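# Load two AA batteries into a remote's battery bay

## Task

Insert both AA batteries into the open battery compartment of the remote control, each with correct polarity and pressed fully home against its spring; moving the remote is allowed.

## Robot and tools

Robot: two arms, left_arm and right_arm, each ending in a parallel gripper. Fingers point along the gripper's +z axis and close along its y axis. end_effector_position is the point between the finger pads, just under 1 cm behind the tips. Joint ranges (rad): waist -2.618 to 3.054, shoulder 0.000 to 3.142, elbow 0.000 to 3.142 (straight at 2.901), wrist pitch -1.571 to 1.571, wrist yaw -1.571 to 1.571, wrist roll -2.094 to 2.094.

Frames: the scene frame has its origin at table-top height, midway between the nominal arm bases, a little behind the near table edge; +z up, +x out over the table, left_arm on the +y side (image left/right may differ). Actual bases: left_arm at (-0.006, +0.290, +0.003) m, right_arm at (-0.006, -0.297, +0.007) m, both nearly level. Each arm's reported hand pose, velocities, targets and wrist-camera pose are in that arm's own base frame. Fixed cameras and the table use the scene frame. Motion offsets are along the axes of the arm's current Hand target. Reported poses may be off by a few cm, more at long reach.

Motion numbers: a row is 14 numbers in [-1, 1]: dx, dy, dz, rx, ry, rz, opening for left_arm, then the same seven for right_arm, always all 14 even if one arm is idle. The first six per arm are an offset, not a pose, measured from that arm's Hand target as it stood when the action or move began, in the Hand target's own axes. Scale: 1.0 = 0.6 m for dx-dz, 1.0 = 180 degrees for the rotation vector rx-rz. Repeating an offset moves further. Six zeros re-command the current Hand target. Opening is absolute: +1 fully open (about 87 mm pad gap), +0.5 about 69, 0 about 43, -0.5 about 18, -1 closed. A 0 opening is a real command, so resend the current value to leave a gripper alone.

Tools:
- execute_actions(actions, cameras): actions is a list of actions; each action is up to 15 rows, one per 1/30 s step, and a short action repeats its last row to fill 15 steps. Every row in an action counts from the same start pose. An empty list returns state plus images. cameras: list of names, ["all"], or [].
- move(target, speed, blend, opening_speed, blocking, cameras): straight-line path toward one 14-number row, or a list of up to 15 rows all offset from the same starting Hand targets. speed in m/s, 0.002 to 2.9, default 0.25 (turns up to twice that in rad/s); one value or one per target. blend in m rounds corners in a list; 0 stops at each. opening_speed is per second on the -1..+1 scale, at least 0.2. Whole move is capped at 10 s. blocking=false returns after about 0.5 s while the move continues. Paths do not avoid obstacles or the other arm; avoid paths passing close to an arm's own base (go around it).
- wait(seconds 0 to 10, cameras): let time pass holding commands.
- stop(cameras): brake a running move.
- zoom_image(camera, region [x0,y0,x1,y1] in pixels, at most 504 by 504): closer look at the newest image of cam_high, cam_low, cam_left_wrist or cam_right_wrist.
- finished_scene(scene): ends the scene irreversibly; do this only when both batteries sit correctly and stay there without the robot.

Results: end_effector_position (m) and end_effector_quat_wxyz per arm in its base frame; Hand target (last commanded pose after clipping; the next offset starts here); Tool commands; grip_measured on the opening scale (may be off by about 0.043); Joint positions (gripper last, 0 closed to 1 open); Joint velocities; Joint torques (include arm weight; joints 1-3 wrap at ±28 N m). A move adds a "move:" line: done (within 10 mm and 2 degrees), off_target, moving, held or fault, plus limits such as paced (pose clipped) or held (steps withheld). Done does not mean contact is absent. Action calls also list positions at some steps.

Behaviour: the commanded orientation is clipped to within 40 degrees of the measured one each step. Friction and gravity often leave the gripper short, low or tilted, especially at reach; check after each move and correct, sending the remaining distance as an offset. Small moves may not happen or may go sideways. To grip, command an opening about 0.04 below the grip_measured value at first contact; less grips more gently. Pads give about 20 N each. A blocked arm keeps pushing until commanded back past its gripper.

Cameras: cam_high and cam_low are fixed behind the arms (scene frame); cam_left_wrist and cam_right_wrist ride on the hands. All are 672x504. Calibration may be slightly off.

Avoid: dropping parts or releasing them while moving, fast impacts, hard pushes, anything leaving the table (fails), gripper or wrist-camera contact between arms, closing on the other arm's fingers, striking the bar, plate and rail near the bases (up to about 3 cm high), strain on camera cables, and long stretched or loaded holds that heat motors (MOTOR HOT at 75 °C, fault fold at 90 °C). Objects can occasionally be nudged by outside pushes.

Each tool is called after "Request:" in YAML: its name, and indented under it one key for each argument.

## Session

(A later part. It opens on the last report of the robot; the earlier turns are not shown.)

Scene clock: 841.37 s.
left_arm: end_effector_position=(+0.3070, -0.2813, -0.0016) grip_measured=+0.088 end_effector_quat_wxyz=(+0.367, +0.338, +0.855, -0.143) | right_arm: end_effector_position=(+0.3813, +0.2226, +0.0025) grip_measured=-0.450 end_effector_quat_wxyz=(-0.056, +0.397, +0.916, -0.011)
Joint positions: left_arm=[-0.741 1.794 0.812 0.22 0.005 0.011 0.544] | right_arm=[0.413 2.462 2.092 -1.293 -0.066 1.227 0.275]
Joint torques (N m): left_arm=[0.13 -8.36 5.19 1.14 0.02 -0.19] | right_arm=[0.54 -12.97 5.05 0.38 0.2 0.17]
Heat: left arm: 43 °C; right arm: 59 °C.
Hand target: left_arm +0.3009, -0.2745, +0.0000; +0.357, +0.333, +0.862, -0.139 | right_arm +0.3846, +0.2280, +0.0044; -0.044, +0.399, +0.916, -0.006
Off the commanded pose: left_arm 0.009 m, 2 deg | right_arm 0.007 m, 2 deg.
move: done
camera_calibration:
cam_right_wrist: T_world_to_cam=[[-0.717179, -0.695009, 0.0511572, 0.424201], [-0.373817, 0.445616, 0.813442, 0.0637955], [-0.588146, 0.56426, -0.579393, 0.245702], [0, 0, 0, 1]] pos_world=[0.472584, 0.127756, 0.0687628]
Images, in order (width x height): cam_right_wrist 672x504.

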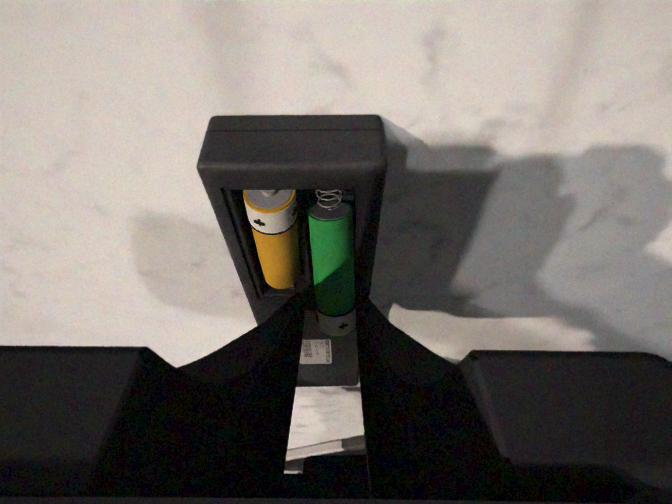

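Request:
move:
  target:
    - [0,0,0,0,0,0,0.0,0.0,0.0,0.0,0,0,0,-0.74]
    - [0,0,0,0,0,0,0.0,-0.115,-0.008,-0.009,0,0,0,-0.74]
  speed: [0.08,0.1]
  opening_speed: 0.6
  cameras: ["cam_right_wrist","cam_left_wrist"]

Request:
zoom_image:
  camera: "cam_right_wrist"
  region: [230, 130, 450, 370]

Request:
zoom_image:
  camera: "cam_left_wrist"
  region: [240, 0, 440, 100]

Scene clock: 854.47 s.
left_arm: end_effector_position=(+0.3093, -0.2836, +0.0009) grip_measured=+0.088 end_effector_quat_wxyz=(+0.374, +0.335, +0.852, -0.146) | right_arm: end_effector_position=(+0.3956, +0.2046, +0.0136) grip_measured=-0.609 end_effector_quat_wxyz=(-0.106, +0.390, +0.914, +0.008)
Joint positions: left_arm=[-0.741 1.794 0.812 0.237 0.005 0.007 0.544] | right_arm=[0.332 2.569 2.302 -1.452 -0.155 1.128 0.195]
Joint torques (N m): left_arm=[0.08 -8.34 5.2 1 0.02 -0.15] | right_arm=[-3.99 -11.78 7.13 0.61 1.01 -0.14]
Heat: left arm: 44 °C; right arm: 61 °C.
Hand target: left_arm +0.3009, -0.2745, +0.0000; +0.357, +0.333, +0.862, -0.139 | right_arm +0.4284, +0.1741, +0.0049; -0.044, +0.399, +0.916, -0.006
Off the commanded pose: left_arm 0.012 m, 2 deg | right_arm 0.046 m, 7 deg.
move: off_target (left_arm, right_arm)
camera_calibration:
cam_left_wrist: T_world_to_cam=[[-0.670917, -0.741532, 0.00134066, -0.00446277], [-0.739869, 0.669532, 0.0657315, 0.436552], [-0.0496396, 0.0431085, -0.997836, 0.169593], [0, 0, 0, 1]] pos_world=[0.328416, -0.302906, 0.140537]
cam_right_wrist: T_world_to_cam=[[-0.708663, -0.703602, 0.0523495, 0.419657], [-0.311272, 0.378371, 0.871748, 0.0563071], [-0.633171, 0.601481, -0.487149, 0.279705], [0, 0, 0, 1]] pos_world=[0.492024, 0.105729, 0.0652036]
Images, in order (width x height): cam_left_wrist 672x504, cam_right_wrist 672x504.

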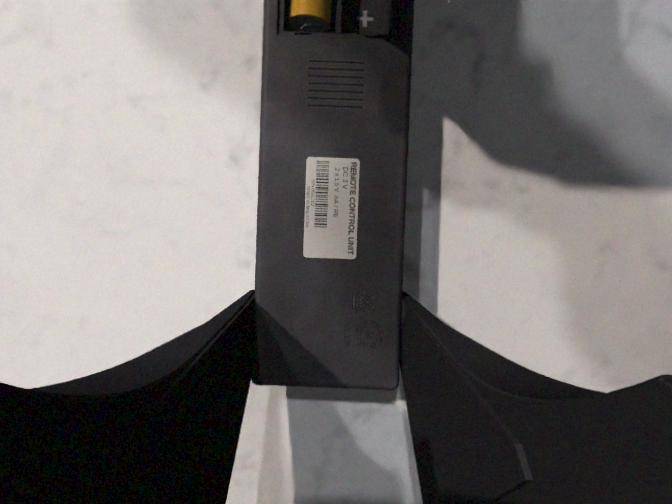

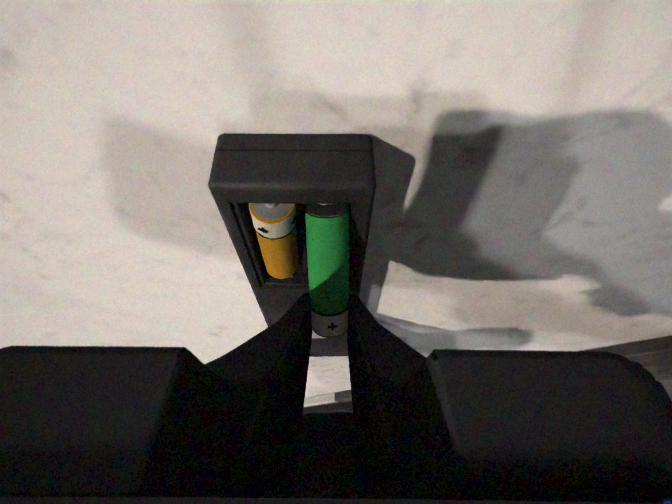

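Scaled by 2.100 from the camera's 672x504 image, which has a finer 960x720 frame.

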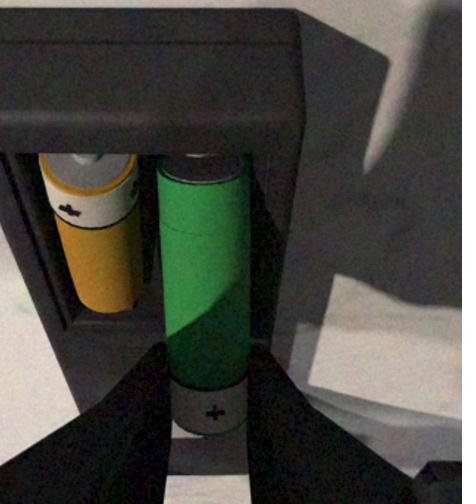

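Scaled by 2.520 from the camera's 672x504 image, which has a finer 960x720 frame.

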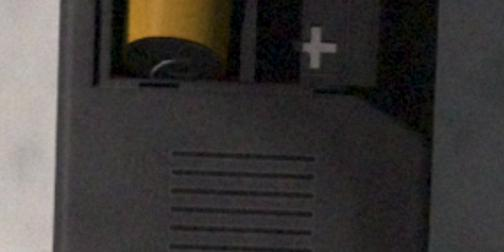

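Request:
move:
  target: [0,0,0,0,0,0,0.0,0.003,0.002,0.055,0,0,0,-0.74]
  speed: 0.1
  cameras: ["cam_right_wrist","cam_left_wrist"]

Request:
zoom_image:
  camera: "cam_right_wrist"
  region: [230, 130, 450, 370]

Request:
zoom_image:
  camera: "cam_left_wrist"
  region: [240, 0, 440, 100]

Scene clock: 858.43 s.
left_arm: end_effector_position=(+0.3093, -0.2836, +0.0009) grip_measured=+0.088 end_effector_quat_wxyz=(+0.374, +0.335, +0.852, -0.146) | right_arm: end_effector_position=(+0.3920, +0.2075, +0.0015) grip_measured=-0.609 end_effector_quat_wxyz=(-0.117, +0.391, +0.913, +0.015)
Joint positions: left_arm=[-0.741 1.794 0.812 0.237 0.005 0.007 0.544] | right_arm=[0.332 2.569 2.246 -1.404 -0.179 1.127 0.196]
Joint torques (N m): left_arm=[0.08 -8.29 5.24 1 0.02 -0.15] | right_arm=[-3.55 -10.33 3.93 1.13 1.24 -0.11]
Heat: left arm: 44 °C; right arm: 61 °C.
Hand target: left_arm +0.3009, -0.2746, +0.0000; +0.357, +0.333, +0.862, -0.139 | right_arm +0.4252, +0.1770, -0.0280; -0.044, +0.399, +0.916, -0.006
Off the commanded pose: left_arm 0.012 m, 2 deg | right_arm 0.054 m, 9 deg.
move: off_target (left_arm, right_arm)
camera_calibration:
cam_left_wrist: T_world_to_cam=[[-0.670917, -0.741532, 0.00134066, -0.00446277], [-0.739869, 0.669532, 0.0657315, 0.436552], [-0.0496396, 0.0431085, -0.997836, 0.169593], [0, 0, 0, 1]] pos_world=[0.328416, -0.302906, 0.140537]
cam_right_wrist: T_world_to_cam=[[-0.710153, -0.702316, 0.0493441, 0.420203], [-0.296781, 0.362173, 0.883602, 0.0623135], [-0.638439, 0.612848, -0.465632, 0.26944], [0, 0, 0, 1]] pos_world=[0.488923, 0.107422, 0.0496649]
Images, in order (width x height): cam_left_wrist 672x504, cam_right_wrist 672x504.

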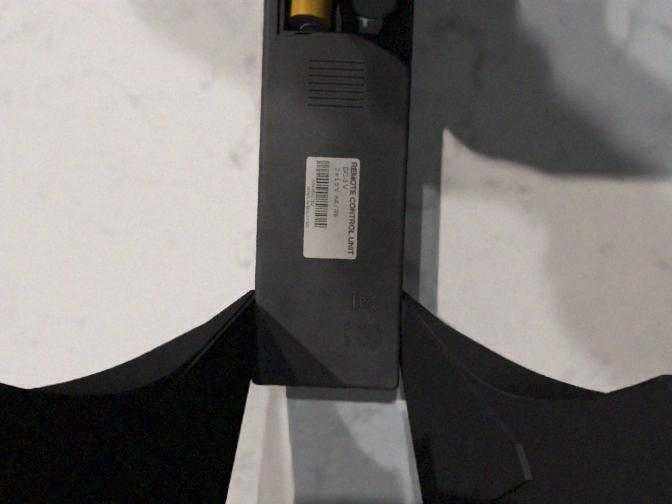

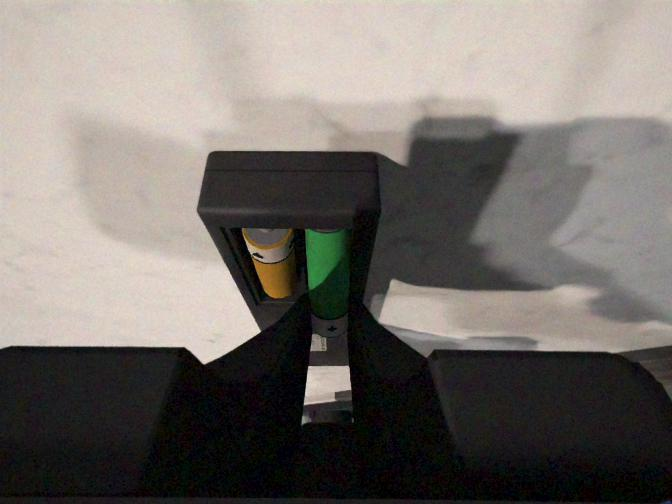

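Scaled by 2.100 from the camera's 672x504 image, which has a finer 960x720 frame.

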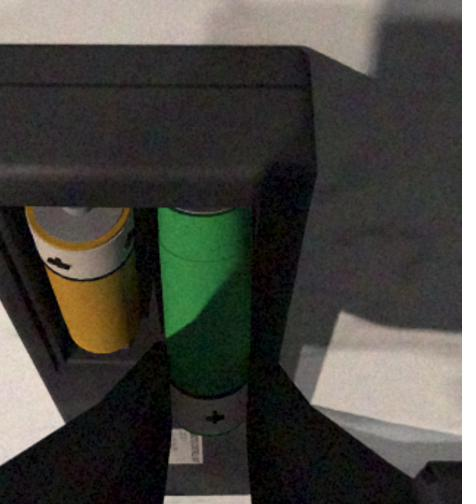

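Scaled by 2.520 from the camera's 672x504 image, which has a finer 960x720 frame.

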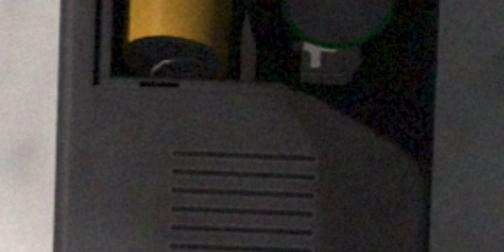

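Request:
move:
  target: [0,0,0,0,0,0,0.0,-0.01,0.002,0.05,0,-0.04,0,-0.74]
  speed: 0.1
  cameras: ["cam_right_wrist","cam_left_wrist"]

Request:
zoom_image:
  camera: "cam_right_wrist"
  region: [230, 130, 450, 370]

Request:
zoom_image:
  camera: "cam_left_wrist"
  region: [240, 0, 440, 100]

Scene clock: 863.37 s.
left_arm: end_effector_position=(+0.3087, -0.2829, +0.0002) grip_measured=+0.088 end_effector_quat_wxyz=(+0.372, +0.337, +0.853, -0.145) | right_arm: end_effector_position=(+0.3907, +0.2080, -0.0010) grip_measured=-0.609 end_effector_quat_wxyz=(-0.096, +0.388, +0.917, +0.022)
Joint positions: left_arm=[-0.741 1.794 0.812 0.232 0.005 0.011 0.544] | right_arm=[0.341 2.506 2.133 -1.31 -0.162 1.132 0.196]
Joint torques (N m): left_arm=[0.09 -8.32 5.2 1.04 0.02 -0.18] | right_arm=[-1.63 -7.21 2.4 1.62 2.02 0.16]
Heat: left arm: 44 °C; right arm: 60 °C.
Hand target: left_arm +0.3009, -0.2746, +0.0000; +0.357, +0.333, +0.862, -0.139 | right_arm +0.4276, +0.1743, -0.0583; +0.014, +0.398, +0.917, -0.031
Off the commanded pose: left_arm 0.011 m, 2 deg | right_arm 0.076 m, 14 deg.
move: off_target (left_arm, right_arm)
camera_calibration:
cam_left_wrist: T_world_to_cam=[[-0.672816, -0.739809, -0.00150063, -0.00325462], [-0.738049, 0.671073, 0.0703129, 0.435598], [-0.051011, 0.0484151, -0.997524, 0.170799], [0, 0, 0, 1]] pos_world=[0.328016, -0.302996, 0.139743]
cam_right_wrist: T_world_to_cam=[[-0.707356, -0.706611, 0.0186464, 0.419509], [-0.338988, 0.362257, 0.868249, 0.0804019], [-0.62027, 0.607841, -0.495778, 0.261052], [0, 0, 0, 1]] pos_world=[0.48592, 0.108626, 0.0517924]
Images, in order (width x height): cam_left_wrist 672x504, cam_right_wrist 672x504.

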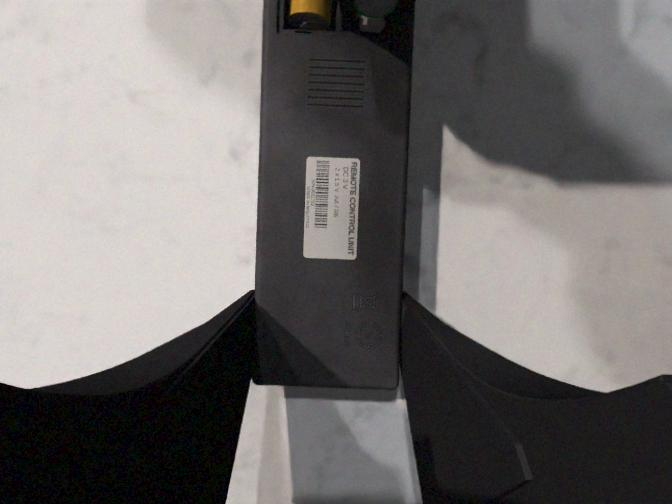

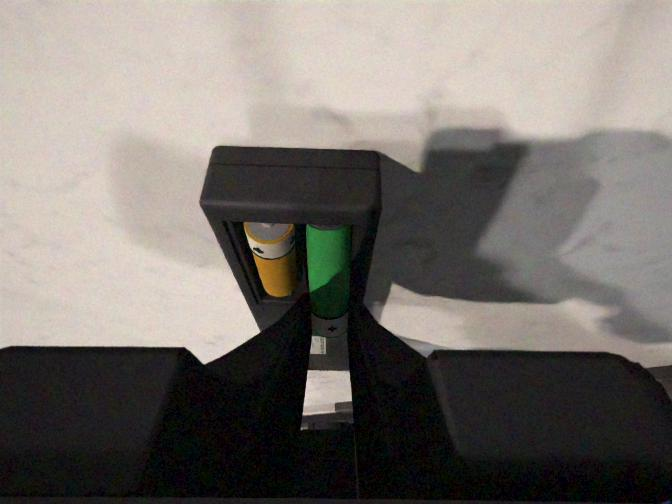

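Scaled by 2.100 from the camera's 672x504 image, which has a finer 960x720 frame.

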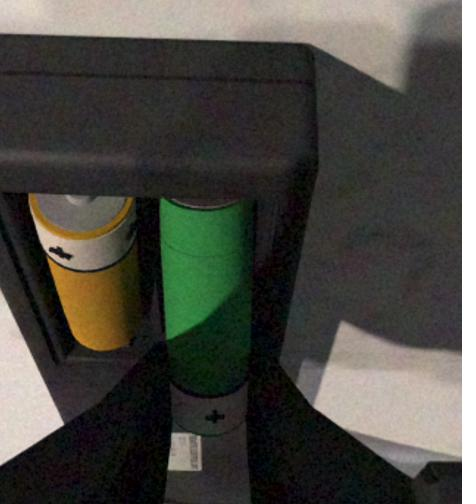

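Scaled by 2.520 from the camera's 672x504 image, which has a finer 960x720 frame.

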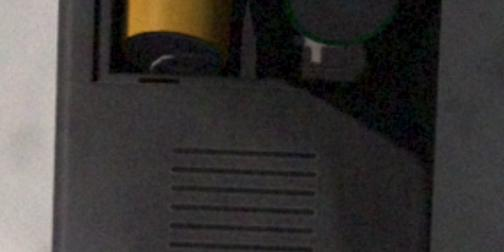

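Request:
move:
  target:
    - [0,0,0,0,0,0,0.0,0.0,0.0,0.04,0,-0.03,0,-0.74]
    - [0,0,0,0,0,0,0.0,0.045,0.0,0.045,0,-0.03,0,-0.74]
  speed: 0.1
  cameras: ["cam_right_wrist","cam_left_wrist"]

Request:
zoom_image:
  camera: "cam_right_wrist"
  region: [230, 130, 450, 370]

Request:
zoom_image:
  camera: "cam_left_wrist"
  region: [240, 0, 440, 100]

Scene clock: 869.20 s.
left_arm: end_effector_position=(+0.3076, -0.2819, -0.0010) grip_measured=+0.088 end_effector_quat_wxyz=(+0.369, +0.338, +0.854, -0.144) | right_arm: end_effector_position=(+0.3864, +0.2102, -0.0050) grip_measured=-0.609 end_effector_quat_wxyz=(-0.003, +0.385, +0.923, +0.006)
Joint positions: left_arm=[-0.741 1.794 0.812 0.224 0.005 0.01 0.544] | right_arm=[0.404 2.354 1.888 -1.1 -0.014 1.194 0.196]
Joint torques (N m): left_arm=[0.1 -8.34 5.18 1.09 0.03 -0.17] | right_arm=[0.06 -0.68 0.25 1.97 1.57 0.29]
Heat: left arm: 44 °C; right arm: 58 °C.
Hand target: left_arm +0.3009, -0.2745, +0.0000; +0.357, +0.333, +0.862, -0.139 | right_arm +0.4091, +0.1920, -0.0867; +0.057, +0.396, +0.915, -0.050
Off the commanded pose: left_arm 0.010 m, 2 deg | right_arm 0.087 m, 10 deg.
move: off_target (right_arm)
camera_calibration:
cam_left_wrist: T_world_to_cam=[[-0.672464, -0.74013, -0.000972674, -0.00344956], [-0.737931, 0.670364, 0.0779108, 0.433888], [-0.0570121, 0.05311, -0.99696, 0.172684], [0, 0, 0, 1]] pos_world=[0.327705, -0.302587, 0.138351]
cam_right_wrist: T_world_to_cam=[[-0.700232, -0.713562, -0.0224488, 0.416564], [-0.473088, 0.440242, 0.763135, 0.11654], [-0.534661, 0.544992, -0.64585, 0.234437], [0, 0, 0, 1]] pos_world=[0.472169, 0.118172, 0.0718271]
Images, in order (width x height): cam_left_wrist 672x504, cam_right_wrist 672x504.

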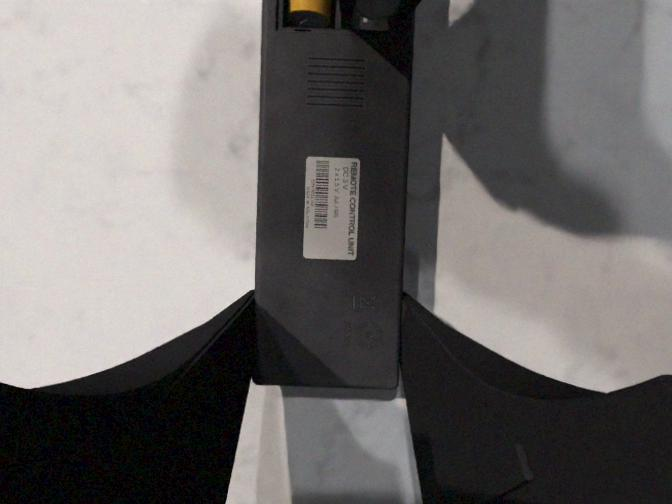

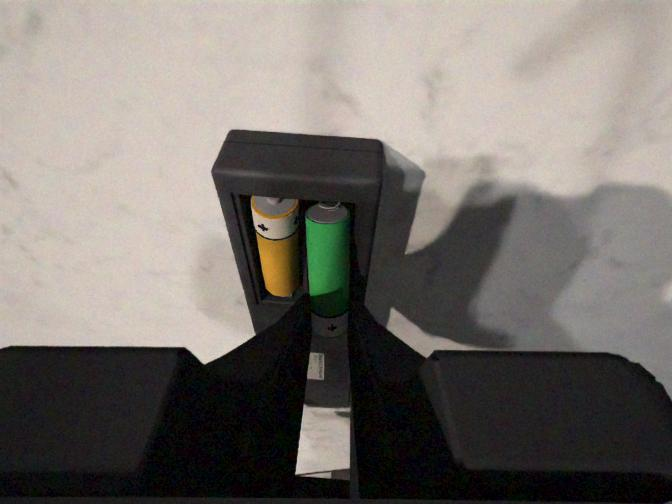

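Scaled by 2.100 from the camera's 672x504 image, which has a finer 960x720 frame.

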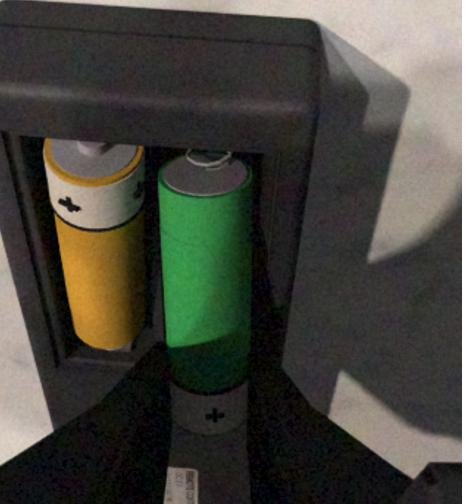

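Scaled by 2.520 from the camera's 672x504 image, which has a finer 960x720 frame.

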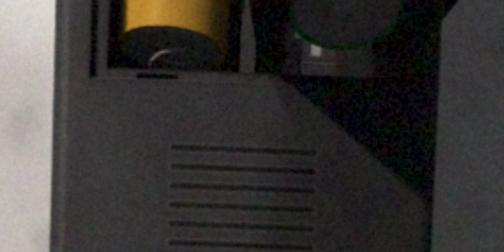

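Request:
move:
  target:
    - [0,0,0,0,0,0,0.0,0.02,0.0,-0.03,0,0.0,0,-0.74]
    - [0,0,0,0,0,0,0.0,0.02,0.0,-0.03,0,0.0,0,-0.45]
    - [0,0,0,0,0,0,0.0,0.02,0.0,-0.1,0,0.03,0,-0.45]
  speed: 0.12
  opening_speed: 1.0
  cameras: ["cam_right_wrist","cam_left_wrist"]

Request:
zoom_image:
  camera: "cam_right_wrist"
  region: [230, 130, 450, 370]

Request:
zoom_image:
  camera: "cam_left_wrist"
  region: [240, 0, 440, 100]

Scene clock: 878.03 s.
left_arm: end_effector_position=(+0.3072, -0.2817, -0.0013) grip_measured=+0.088 end_effector_quat_wxyz=(+0.368, +0.337, +0.855, -0.143) | right_arm: end_effector_position=(+0.3891, +0.2162, +0.0003) grip_measured=-0.450 end_effector_quat_wxyz=(+0.006, +0.391, +0.920, -0.012)
Joint positions: left_arm=[-0.741 1.794 0.812 0.222 0.005 0.009 0.544] | right_arm=[0.429 2.383 1.966 -1.163 0.025 1.231 0.275]
Joint torques (N m): left_arm=[0.09 -8.31 5.26 1.11 0.02 -0.17] | right_arm=[-0.79 -6.38 4.52 0.85 0.43 0.08]
Heat: left arm: 44 °C; right arm: 55 °C.
Hand target: left_arm +0.3009, -0.2746, +0.0000; +0.357, +0.333, +0.862, -0.139 | right_arm +0.3970, +0.2089, -0.0291; +0.014, +0.398, +0.917, -0.031
Off the commanded pose: left_arm 0.010 m, 2 deg | right_arm 0.031 m, 3 deg.
move: off_target (right_arm); target 2's new opening was sent with right_arm's hand 0.071 m and 7 deg from that target
camera_calibration:
cam_left_wrist: T_world_to_cam=[[-0.671892, -0.740649, -0.000123927, -0.00383979], [-0.738294, 0.669742, 0.079794, 0.43352], [-0.0590164, 0.0537045, -0.996811, 0.173097], [0, 0, 0, 1]] pos_world=[0.327701, -0.302487, 0.137952]
cam_right_wrist: T_world_to_cam=[[-0.709322, -0.704873, 0.00416983, 0.424506], [-0.469603, 0.476962, 0.742953, 0.101777], [-0.525676, 0.525035, -0.66933, 0.236918], [0, 0, 0, 1]] pos_world=[0.473448, 0.126289, 0.0811904]
Images, in order (width x height): cam_left_wrist 672x504, cam_right_wrist 672x504.

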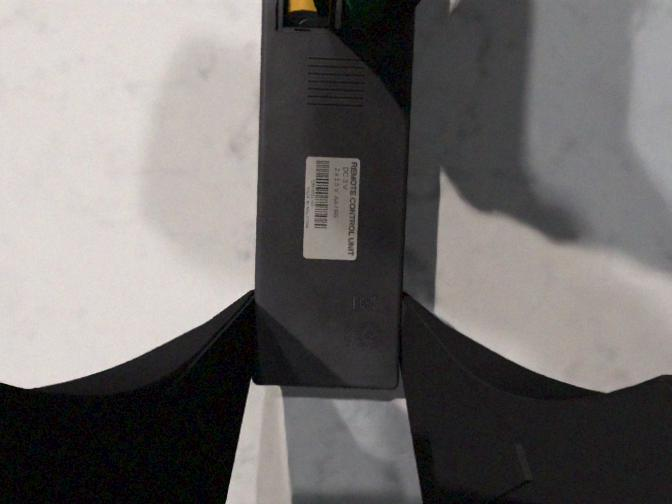

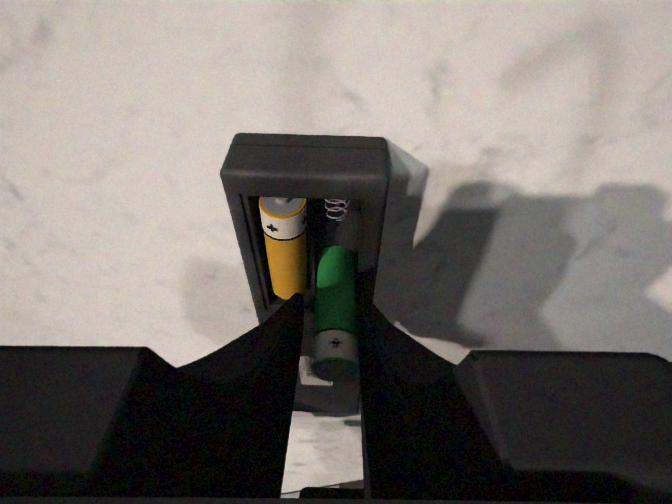

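Scaled by 2.100 from the camera's 672x504 image, which has a finer 960x720 frame.

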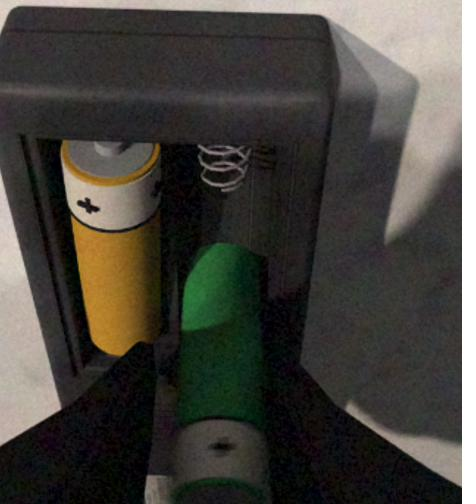

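Scaled by 2.520 from the camera's 672x504 image, which has a finer 960x720 frame.

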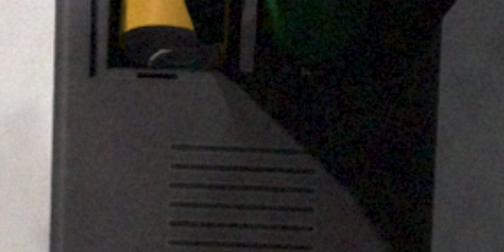

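Request:
wait:
  seconds: 0
  cameras: ["cam_low","cam_left_wrist","cam_right_wrist"]

Request:
zoom_image:
  camera: "cam_low"
  region: [190, 290, 290, 350]

Request:
zoom_image:
  camera: "cam_left_wrist"
  region: [320, 0, 430, 40]

Request:
zoom_image:
  camera: "cam_right_wrist"
  region: [280, 180, 400, 400]

Scene clock: 883.40 s.
left_arm: end_effector_position=(+0.3072, -0.2817, -0.0013) grip_measured=+0.088 end_effector_quat_wxyz=(+0.368, +0.337, +0.855, -0.143) | right_arm: end_effector_position=(+0.3891, +0.2162, +0.0003) grip_measured=-0.450 end_effector_quat_wxyz=(+0.006, +0.391, +0.920, -0.012)
Joint positions: left_arm=[-0.741 1.794 0.812 0.222 0.005 0.009 0.544] | right_arm=[0.429 2.383 1.966 -1.163 0.025 1.231 0.275]
Joint torques (N m): left_arm=[0.09 -8.31 5.23 1.12 0.04 -0.18] | right_arm=[-0.81 -6.84 4.41 0.87 0.43 0.14]
Heat: left arm: 44 °C; right arm: 54 °C.
Hand target: left_arm +0.3009, -0.2746, +0.0000; +0.357, +0.333, +0.862, -0.139 | right_arm +0.3970, +0.2089, -0.0291; +0.014, +0.398, +0.917, -0.031
Tool commands: left_gripper/opening=+0.0 right_gripper/opening=-0.45
Off the commanded pose: left_arm 0.010 m, 2 deg | right_arm 0.031 m, 3 deg.
camera_calibration:
cam_left_wrist: T_world_to_cam=[[-0.671892, -0.740649, -0.000123927, -0.00383979], [-0.738294, 0.669742, 0.079794, 0.43352], [-0.0590164, 0.0537045, -0.996811, 0.173097], [0, 0, 0, 1]] pos_world=[0.327701, -0.302487, 0.137952]
cam_right_wrist: T_world_to_cam=[[-0.709322, -0.704873, 0.00416983, 0.424506], [-0.469603, 0.476962, 0.742953, 0.101777], [-0.525676, 0.525035, -0.66933, 0.236918], [0, 0, 0, 1]] pos_world=[0.473448, 0.126289, 0.0811904]
Images, in order (width x height): cam_low 672x504, cam_left_wrist 672x504, cam_right_wrist 672x504.

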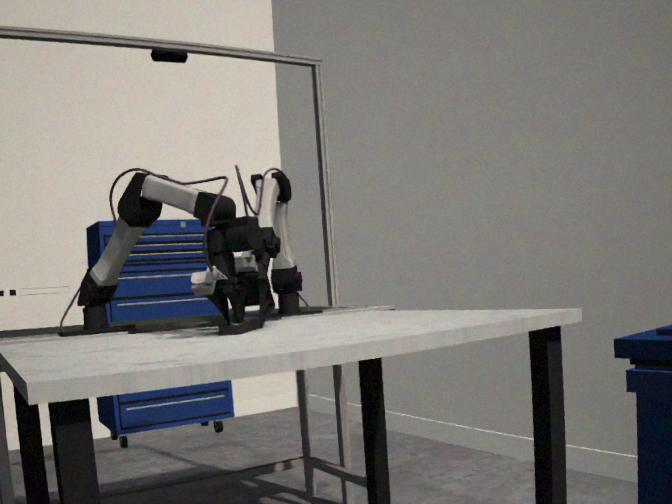

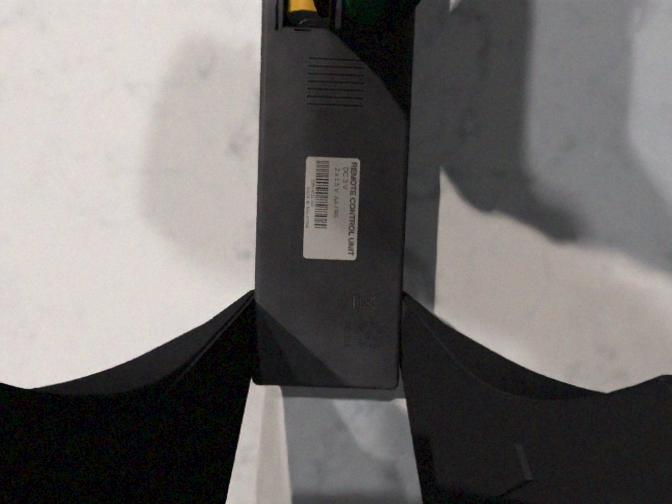

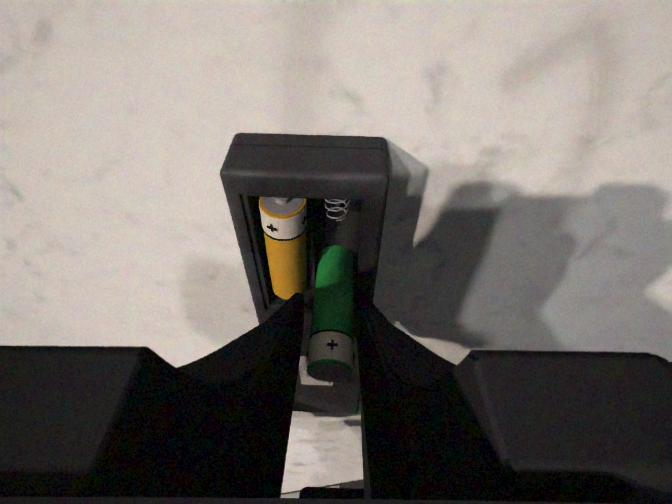

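Scaled by 5.040 from the camera's 672x504 image, which has a finer 960x720 frame.

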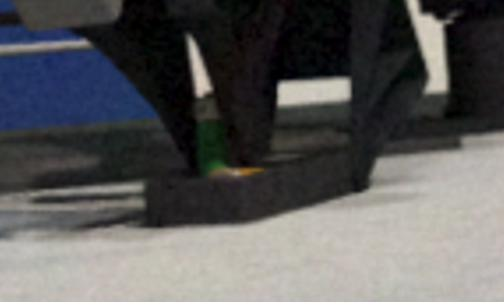

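Scaled by 4.582 from the camera's 672x504 image, which has a finer 960x720 frame.

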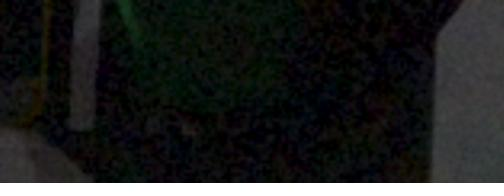

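Scaled by 2.291 from the camera's 672x504 image, which has a finer 960x720 frame.

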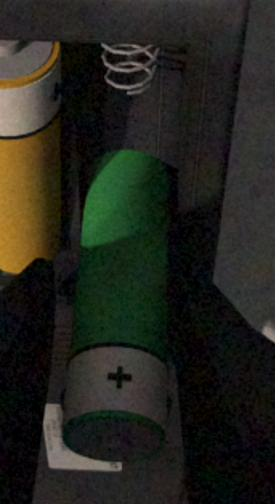

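Request:
move:
  target: [0,0,0,0,0,0,0.0,0.0,0,-0.09,0,0,0,-0.45]
  speed: 0.06
  cameras: ["cam_low","cam_left_wrist","cam_right_wrist"]

Request:
zoom_image:
  camera: "cam_low"
  region: [190, 290, 290, 350]

Request:
zoom_image:
  camera: "cam_right_wrist"
  region: [230, 150, 450, 400]

Scene clock: 902.03 s.
left_arm: end_effector_position=(+0.3070, -0.2814, -0.0015) grip_measured=+0.088 end_effector_quat_wxyz=(+0.367, +0.337, +0.855, -0.143) | right_arm: end_effector_position=(+0.3896, +0.2116, +0.0205) grip_measured=-0.450 end_effector_quat_wxyz=(+0.002, +0.390, +0.920, -0.035)
Joint positions: left_arm=[-0.741 1.794 0.812 0.221 0.005 0.009 0.544] | right_arm=[0.429 2.412 2.098 -1.305 0.049 1.231 0.275]
Joint torques (N m): left_arm=[0.1 -8.28 5.18 1.12 0.02 -0.16] | right_arm=[-0.4 -12.05 7.1 0.31 0.25 0.17]
Heat: left arm: 44 °C; right arm: 52 °C.
Hand target: left_arm +0.3009, -0.2746, +0.0000; +0.357, +0.333, +0.862, -0.139 | right_arm +0.3970, +0.2125, +0.0249; +0.014, +0.398, +0.917, -0.031
Off the commanded pose: left_arm 0.009 m, 2 deg | right_arm 0.009 m, 2 deg.
move: done
camera_calibration:
cam_left_wrist: T_world_to_cam=[[-0.671837, -0.740699, -0.000130394, -0.00386497], [-0.738255, 0.669606, 0.0812865, 0.433141], [-0.0601215, 0.0547076, -0.996691, 0.173437], [0, 0, 0, 1]] pos_world=[0.327599, -0.302385, 0.137654]
cam_right_wrist: T_world_to_cam=[[-0.708146, -0.704306, 0.0498178, 0.419992], [-0.450747, 0.505256, 0.735896, 0.0760155], [-0.543467, 0.498667, -0.675259, 0.265675], [0, 0, 0, 1]] pos_world=[0.476065, 0.124913, 0.102537]
Images, in order (width x height): cam_low 672x504, cam_left_wrist 672x504, cam_right_wrist 672x504.

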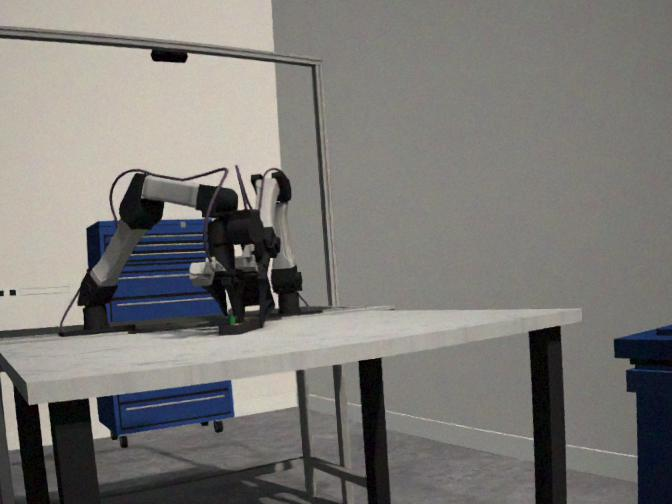

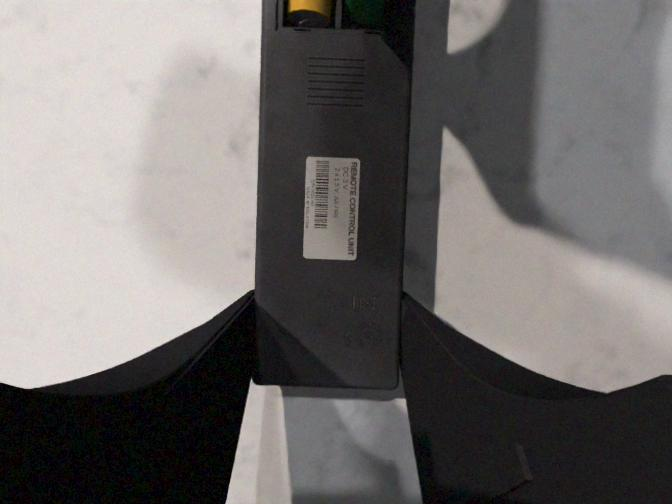

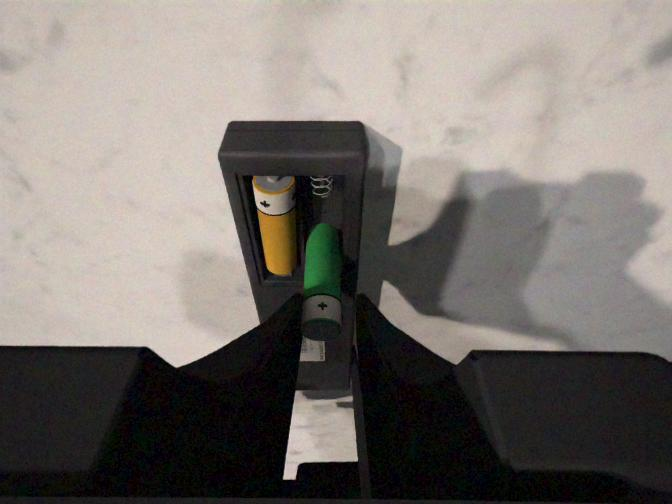

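Scaled by 5.040 from the camera's 672x504 image, which has a finer 960x720 frame.

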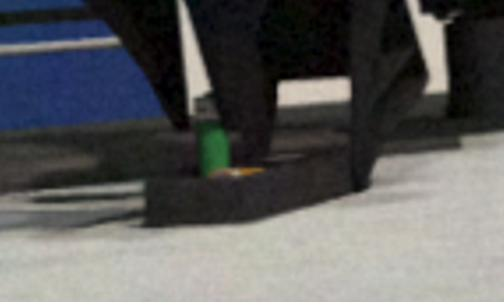

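Scaled by 2.016 from the camera's 672x504 image, which has a finer 960x720 frame.

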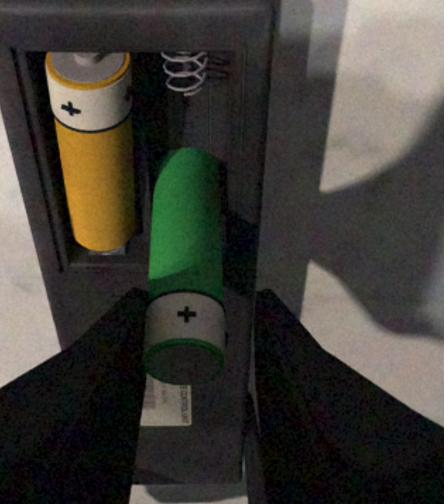

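Request:
execute_actions:
  actions: []

Scene clock: 918.53 s.
left_arm: end_effector_position=(+0.3070, -0.2814, -0.0015) grip_measured=+0.088 end_effector_quat_wxyz=(+0.367, +0.337, +0.855, -0.143) | right_arm: end_effector_position=(+0.3896, +0.2116, +0.0205) grip_measured=-0.450 end_effector_quat_wxyz=(+0.002, +0.390, +0.920, -0.035)
Joint positions: left_arm=[-0.741 1.794 0.812 0.221 0.005 0.009 0.544] | right_arm=[0.429 2.412 2.098 -1.305 0.049 1.231 0.275]
Joint velocities: within noise
Joint torques (N m): left_arm=[0.09 -8.34 5.22 1.13 0.02 -0.16] | right_arm=[-0.4 -11.85 7.49 0.3 0.27 0.24]
Heat: left arm: 45 °C; right arm: 56 °C.
Hand target: left_arm +0.3009, -0.2746, +0.0000; +0.357, +0.333, +0.862, -0.139 | right_arm +0.3970, +0.2126, +0.0249; +0.014, +0.398, +0.917, -0.031
Tool commands: left_gripper/opening=+0.0 right_gripper/opening=-0.45
Off the commanded pose: left_arm 0.009 m, 2 deg | right_arm 0.009 m, 2 deg.
camera_calibration:
cam_left_wrist: T_world_to_cam=[[-0.671837, -0.740699, -0.000130394, -0.00386497], [-0.738255, 0.669606, 0.0812865, 0.433141], [-0.0601215, 0.0547076, -0.996691, 0.173437], [0, 0, 0, 1]] pos_world=[0.327599, -0.302385, 0.137654]
cam_right_wrist: T_world_to_cam=[[-0.708146, -0.704306, 0.0498178, 0.419992], [-0.450747, 0.505256, 0.735896, 0.0760155], [-0.543467, 0.498667, -0.675259, 0.265675], [0, 0, 0, 1]] pos_world=[0.476065, 0.124913, 0.102537]

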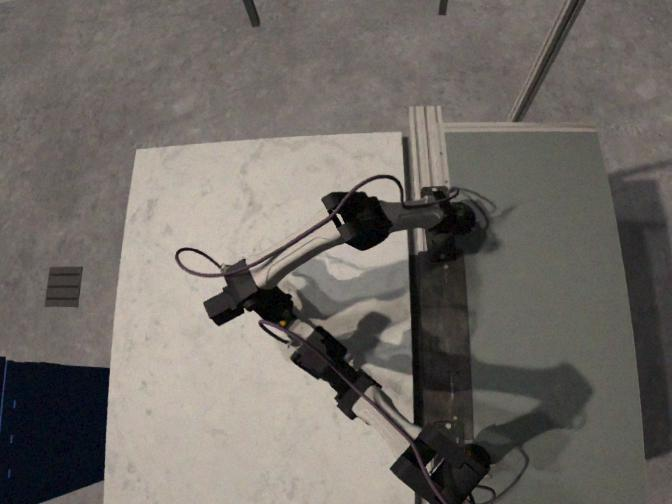

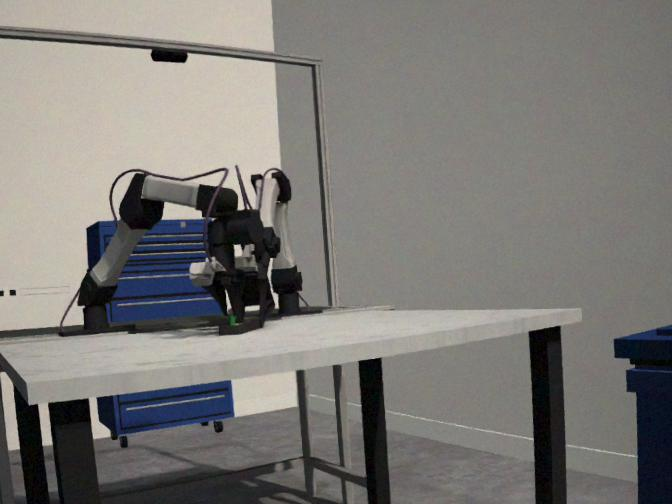

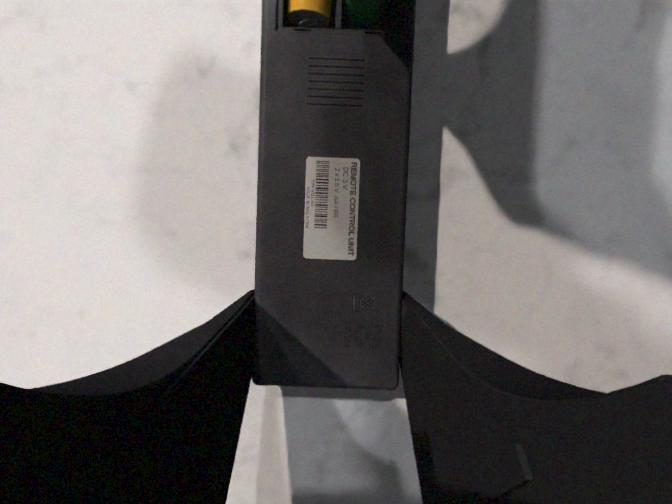

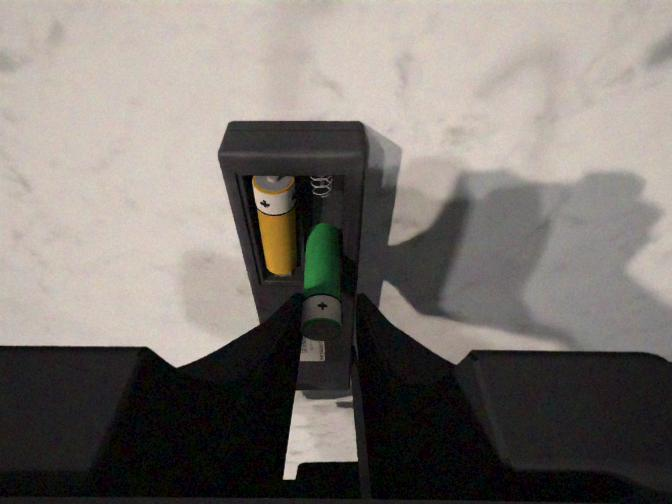

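Request:
zoom_image:
  camera: "cam_low"
  region: [180, 270, 290, 350]

Request:
zoom_image:
  camera: "cam_right_wrist"
  region: [220, 120, 420, 400]

Scaled by 4.582 from the camera's 672x504 image, which has a finer 960x720 frame.

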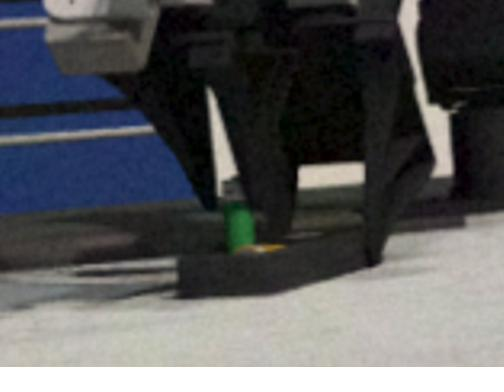

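Scaled by 1.800 from the camera's 672x504 image, which has a finer 960x720 frame.

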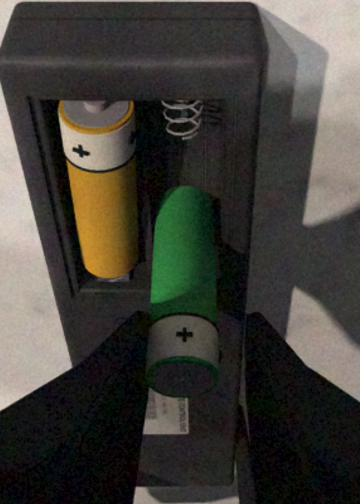

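Request:
move:
  target: [0,0,0,0,0,0,0, 0.011,0.006,0,0,0,0,-0.45]
  speed: 0.05
  cameras: ["cam_right_wrist"]

Scene clock: 951.93 s.
left_arm: end_effector_position=(+0.3070, -0.2814, -0.0015) grip_measured=+0.088 end_effector_quat_wxyz=(+0.367, +0.337, +0.855, -0.143) | right_arm: end_effector_position=(+0.3891, +0.2156, +0.0208) grip_measured=-0.450 end_effector_quat_wxyz=(+0.002, +0.393, +0.919, -0.035)
Joint positions: left_arm=[-0.741 1.794 0.812 0.221 0.005 0.009 0.544] | right_arm=[0.437 2.418 2.109 -1.311 0.049 1.246 0.275]
Joint torques (N m): left_arm=[0.12 -8.35 5.27 1.13 0.03 -0.17] | right_arm=[0.66 -11.48 7.38 0.31 0.25 0.2]
Heat: left arm: 45 °C; right arm: 60 °C.
Hand target: left_arm +0.3009, -0.2746, +0.0000; +0.357, +0.333, +0.862, -0.139 | right_arm +0.3951, +0.2198, +0.0244; +0.014, +0.398, +0.917, -0.031
Off the commanded pose: left_arm 0.009 m, 2 deg | right_arm 0.008 m, 2 deg.
move: done
camera_calibration:
cam_right_wrist: T_world_to_cam=[[-0.712712, -0.699692, 0.0497338, 0.4233], [-0.44795, 0.508553, 0.735333, 0.0717306], [-0.539799, 0.501802, -0.675878, 0.261639], [0, 0, 0, 1]] pos_world=[0.475055, 0.12841, 0.103038]
Images, in order (width x height): cam_right_wrist 672x504.

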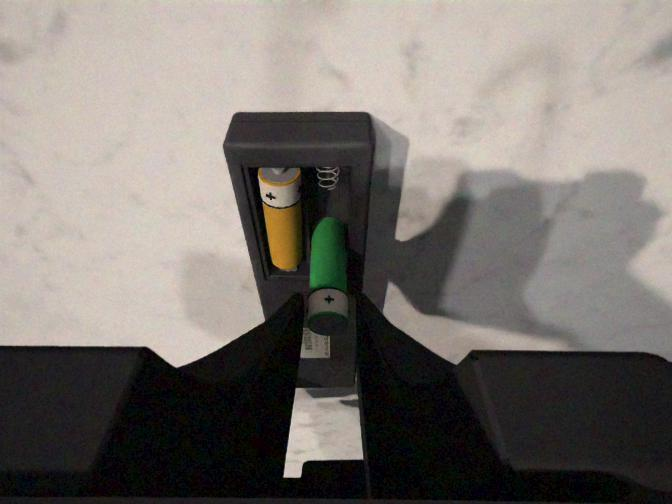

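Request:
move:
  target: [0,0,0,0,0,0,0, 0,0,0,0,0,0,-0.66]
  opening_speed: 0.3
  cameras: ["cam_right_wrist"]

Scene clock: 955.90 s.
left_arm: end_effector_position=(+0.3070, -0.2814, -0.0015) grip_measured=+0.088 end_effector_quat_wxyz=(+0.367, +0.337, +0.855, -0.143) | right_arm: end_effector_position=(+0.3892, +0.2156, +0.0209) grip_measured=-0.608 end_effector_quat_wxyz=(+0.002, +0.393, +0.919, -0.035)
Joint positions: left_arm=[-0.741 1.794 0.812 0.221 0.005 0.009 0.544] | right_arm=[0.437 2.418 2.109 -1.312 0.049 1.246 0.196]
Joint torques (N m): left_arm=[0.1 -8.32 5.2 1.13 0.02 -0.17] | right_arm=[0.39 -11.47 7.2 0.36 0.28 0.24]
Heat: left arm: 45 °C; right arm: 60 °C.
Hand target: left_arm +0.3009, -0.2746, +0.0000; +0.357, +0.333, +0.862, -0.139 | right_arm +0.3952, +0.2198, +0.0244; +0.014, +0.398, +0.917, -0.031
Off the commanded pose: left_arm 0.009 m, 2 deg | right_arm 0.008 m, 2 deg.
move: done
camera_calibration:
cam_right_wrist: T_world_to_cam=[[-0.713237, -0.699157, 0.0497137, 0.423336], [-0.447585, 0.508884, 0.735327, 0.0714475], [-0.539407, 0.502211, -0.675887, 0.261465], [0, 0, 0, 1]] pos_world=[0.474954, 0.12831, 0.103138]
Images, in order (width x height): cam_right_wrist 672x504.

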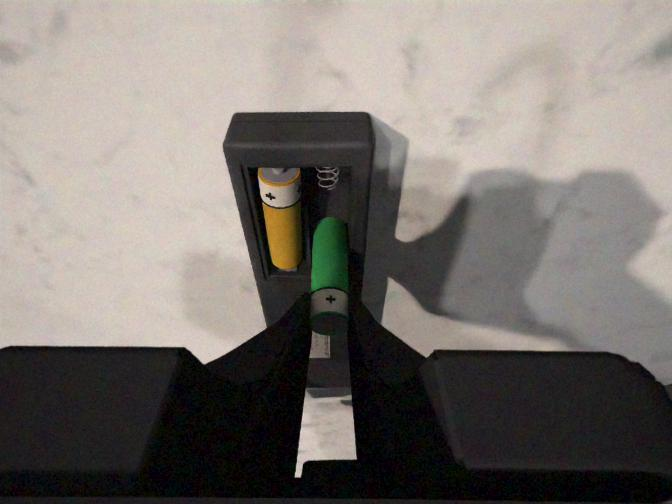

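Request:
move:
  target: [0,0,0,0,0,0,0, 0.005,0,-0.004,0,-0.085,0,-0.64]
  speed: 0.06
  cameras: ["cam_right_wrist"]

Request:
zoom_image:
  camera: "cam_right_wrist"
  region: [220, 120, 420, 400]

Scene clock: 978.43 s.
left_arm: end_effector_position=(+0.3070, -0.2814, -0.0015) grip_measured=+0.088 end_effector_quat_wxyz=(+0.367, +0.337, +0.855, -0.143) | right_arm: end_effector_position=(+0.3850, +0.2203, +0.0199) grip_measured=-0.608 end_effector_quat_wxyz=(+0.111, +0.382, +0.913, -0.094)
Joint positions: left_arm=[-0.741 1.794 0.812 0.221 0.005 0.009 0.544] | right_arm=[0.546 2.362 2.019 -1.251 0.292 1.341 0.196]
Joint torques (N m): left_arm=[0.09 -8.32 5.22 1.13 0.03 -0.17] | right_arm=[0.01 -13.56 4.6 0.64 0.58 0.19]
Heat: left arm: 46 °C; right arm: 61 °C.
Hand target: left_arm +0.3009, -0.2746, +0.0000; +0.357, +0.333, +0.862, -0.139 | right_arm +0.3931, +0.2221, +0.0266; +0.136, +0.390, +0.907, -0.084
Off the commanded pose: left_arm 0.009 m, 2 deg | right_arm 0.011 m, 3 deg.
move: off_target (right_arm)
camera_calibration:
cam_right_wrist: T_world_to_cam=[[-0.706066, -0.703748, 0.0788047, 0.42137], [-0.560159, 0.623125, 0.545836, 0.0899163], [-0.433236, 0.341253, -0.834178, 0.253859], [0, 0, 0, 1]] pos_world=[0.457863, 0.153879, 0.129478]
Images, in order (width x height): cam_right_wrist 672x504.

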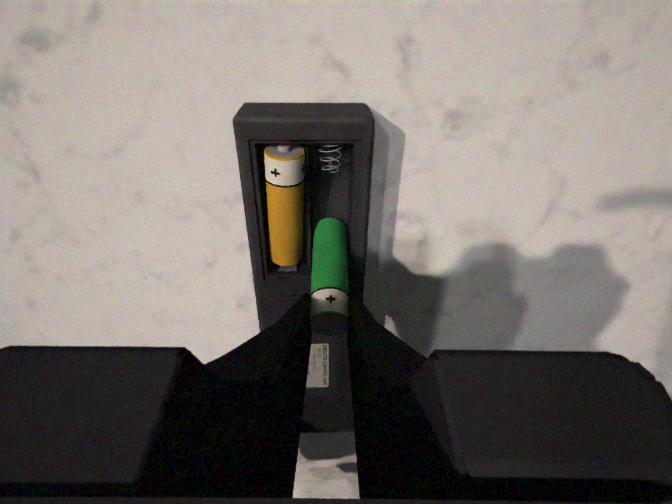

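Scaled by 1.800 from the camera's 672x504 image, which has a finer 960x720 frame.

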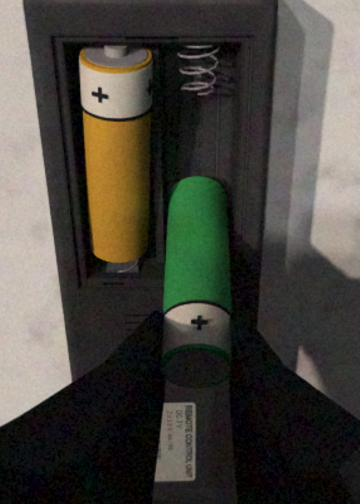

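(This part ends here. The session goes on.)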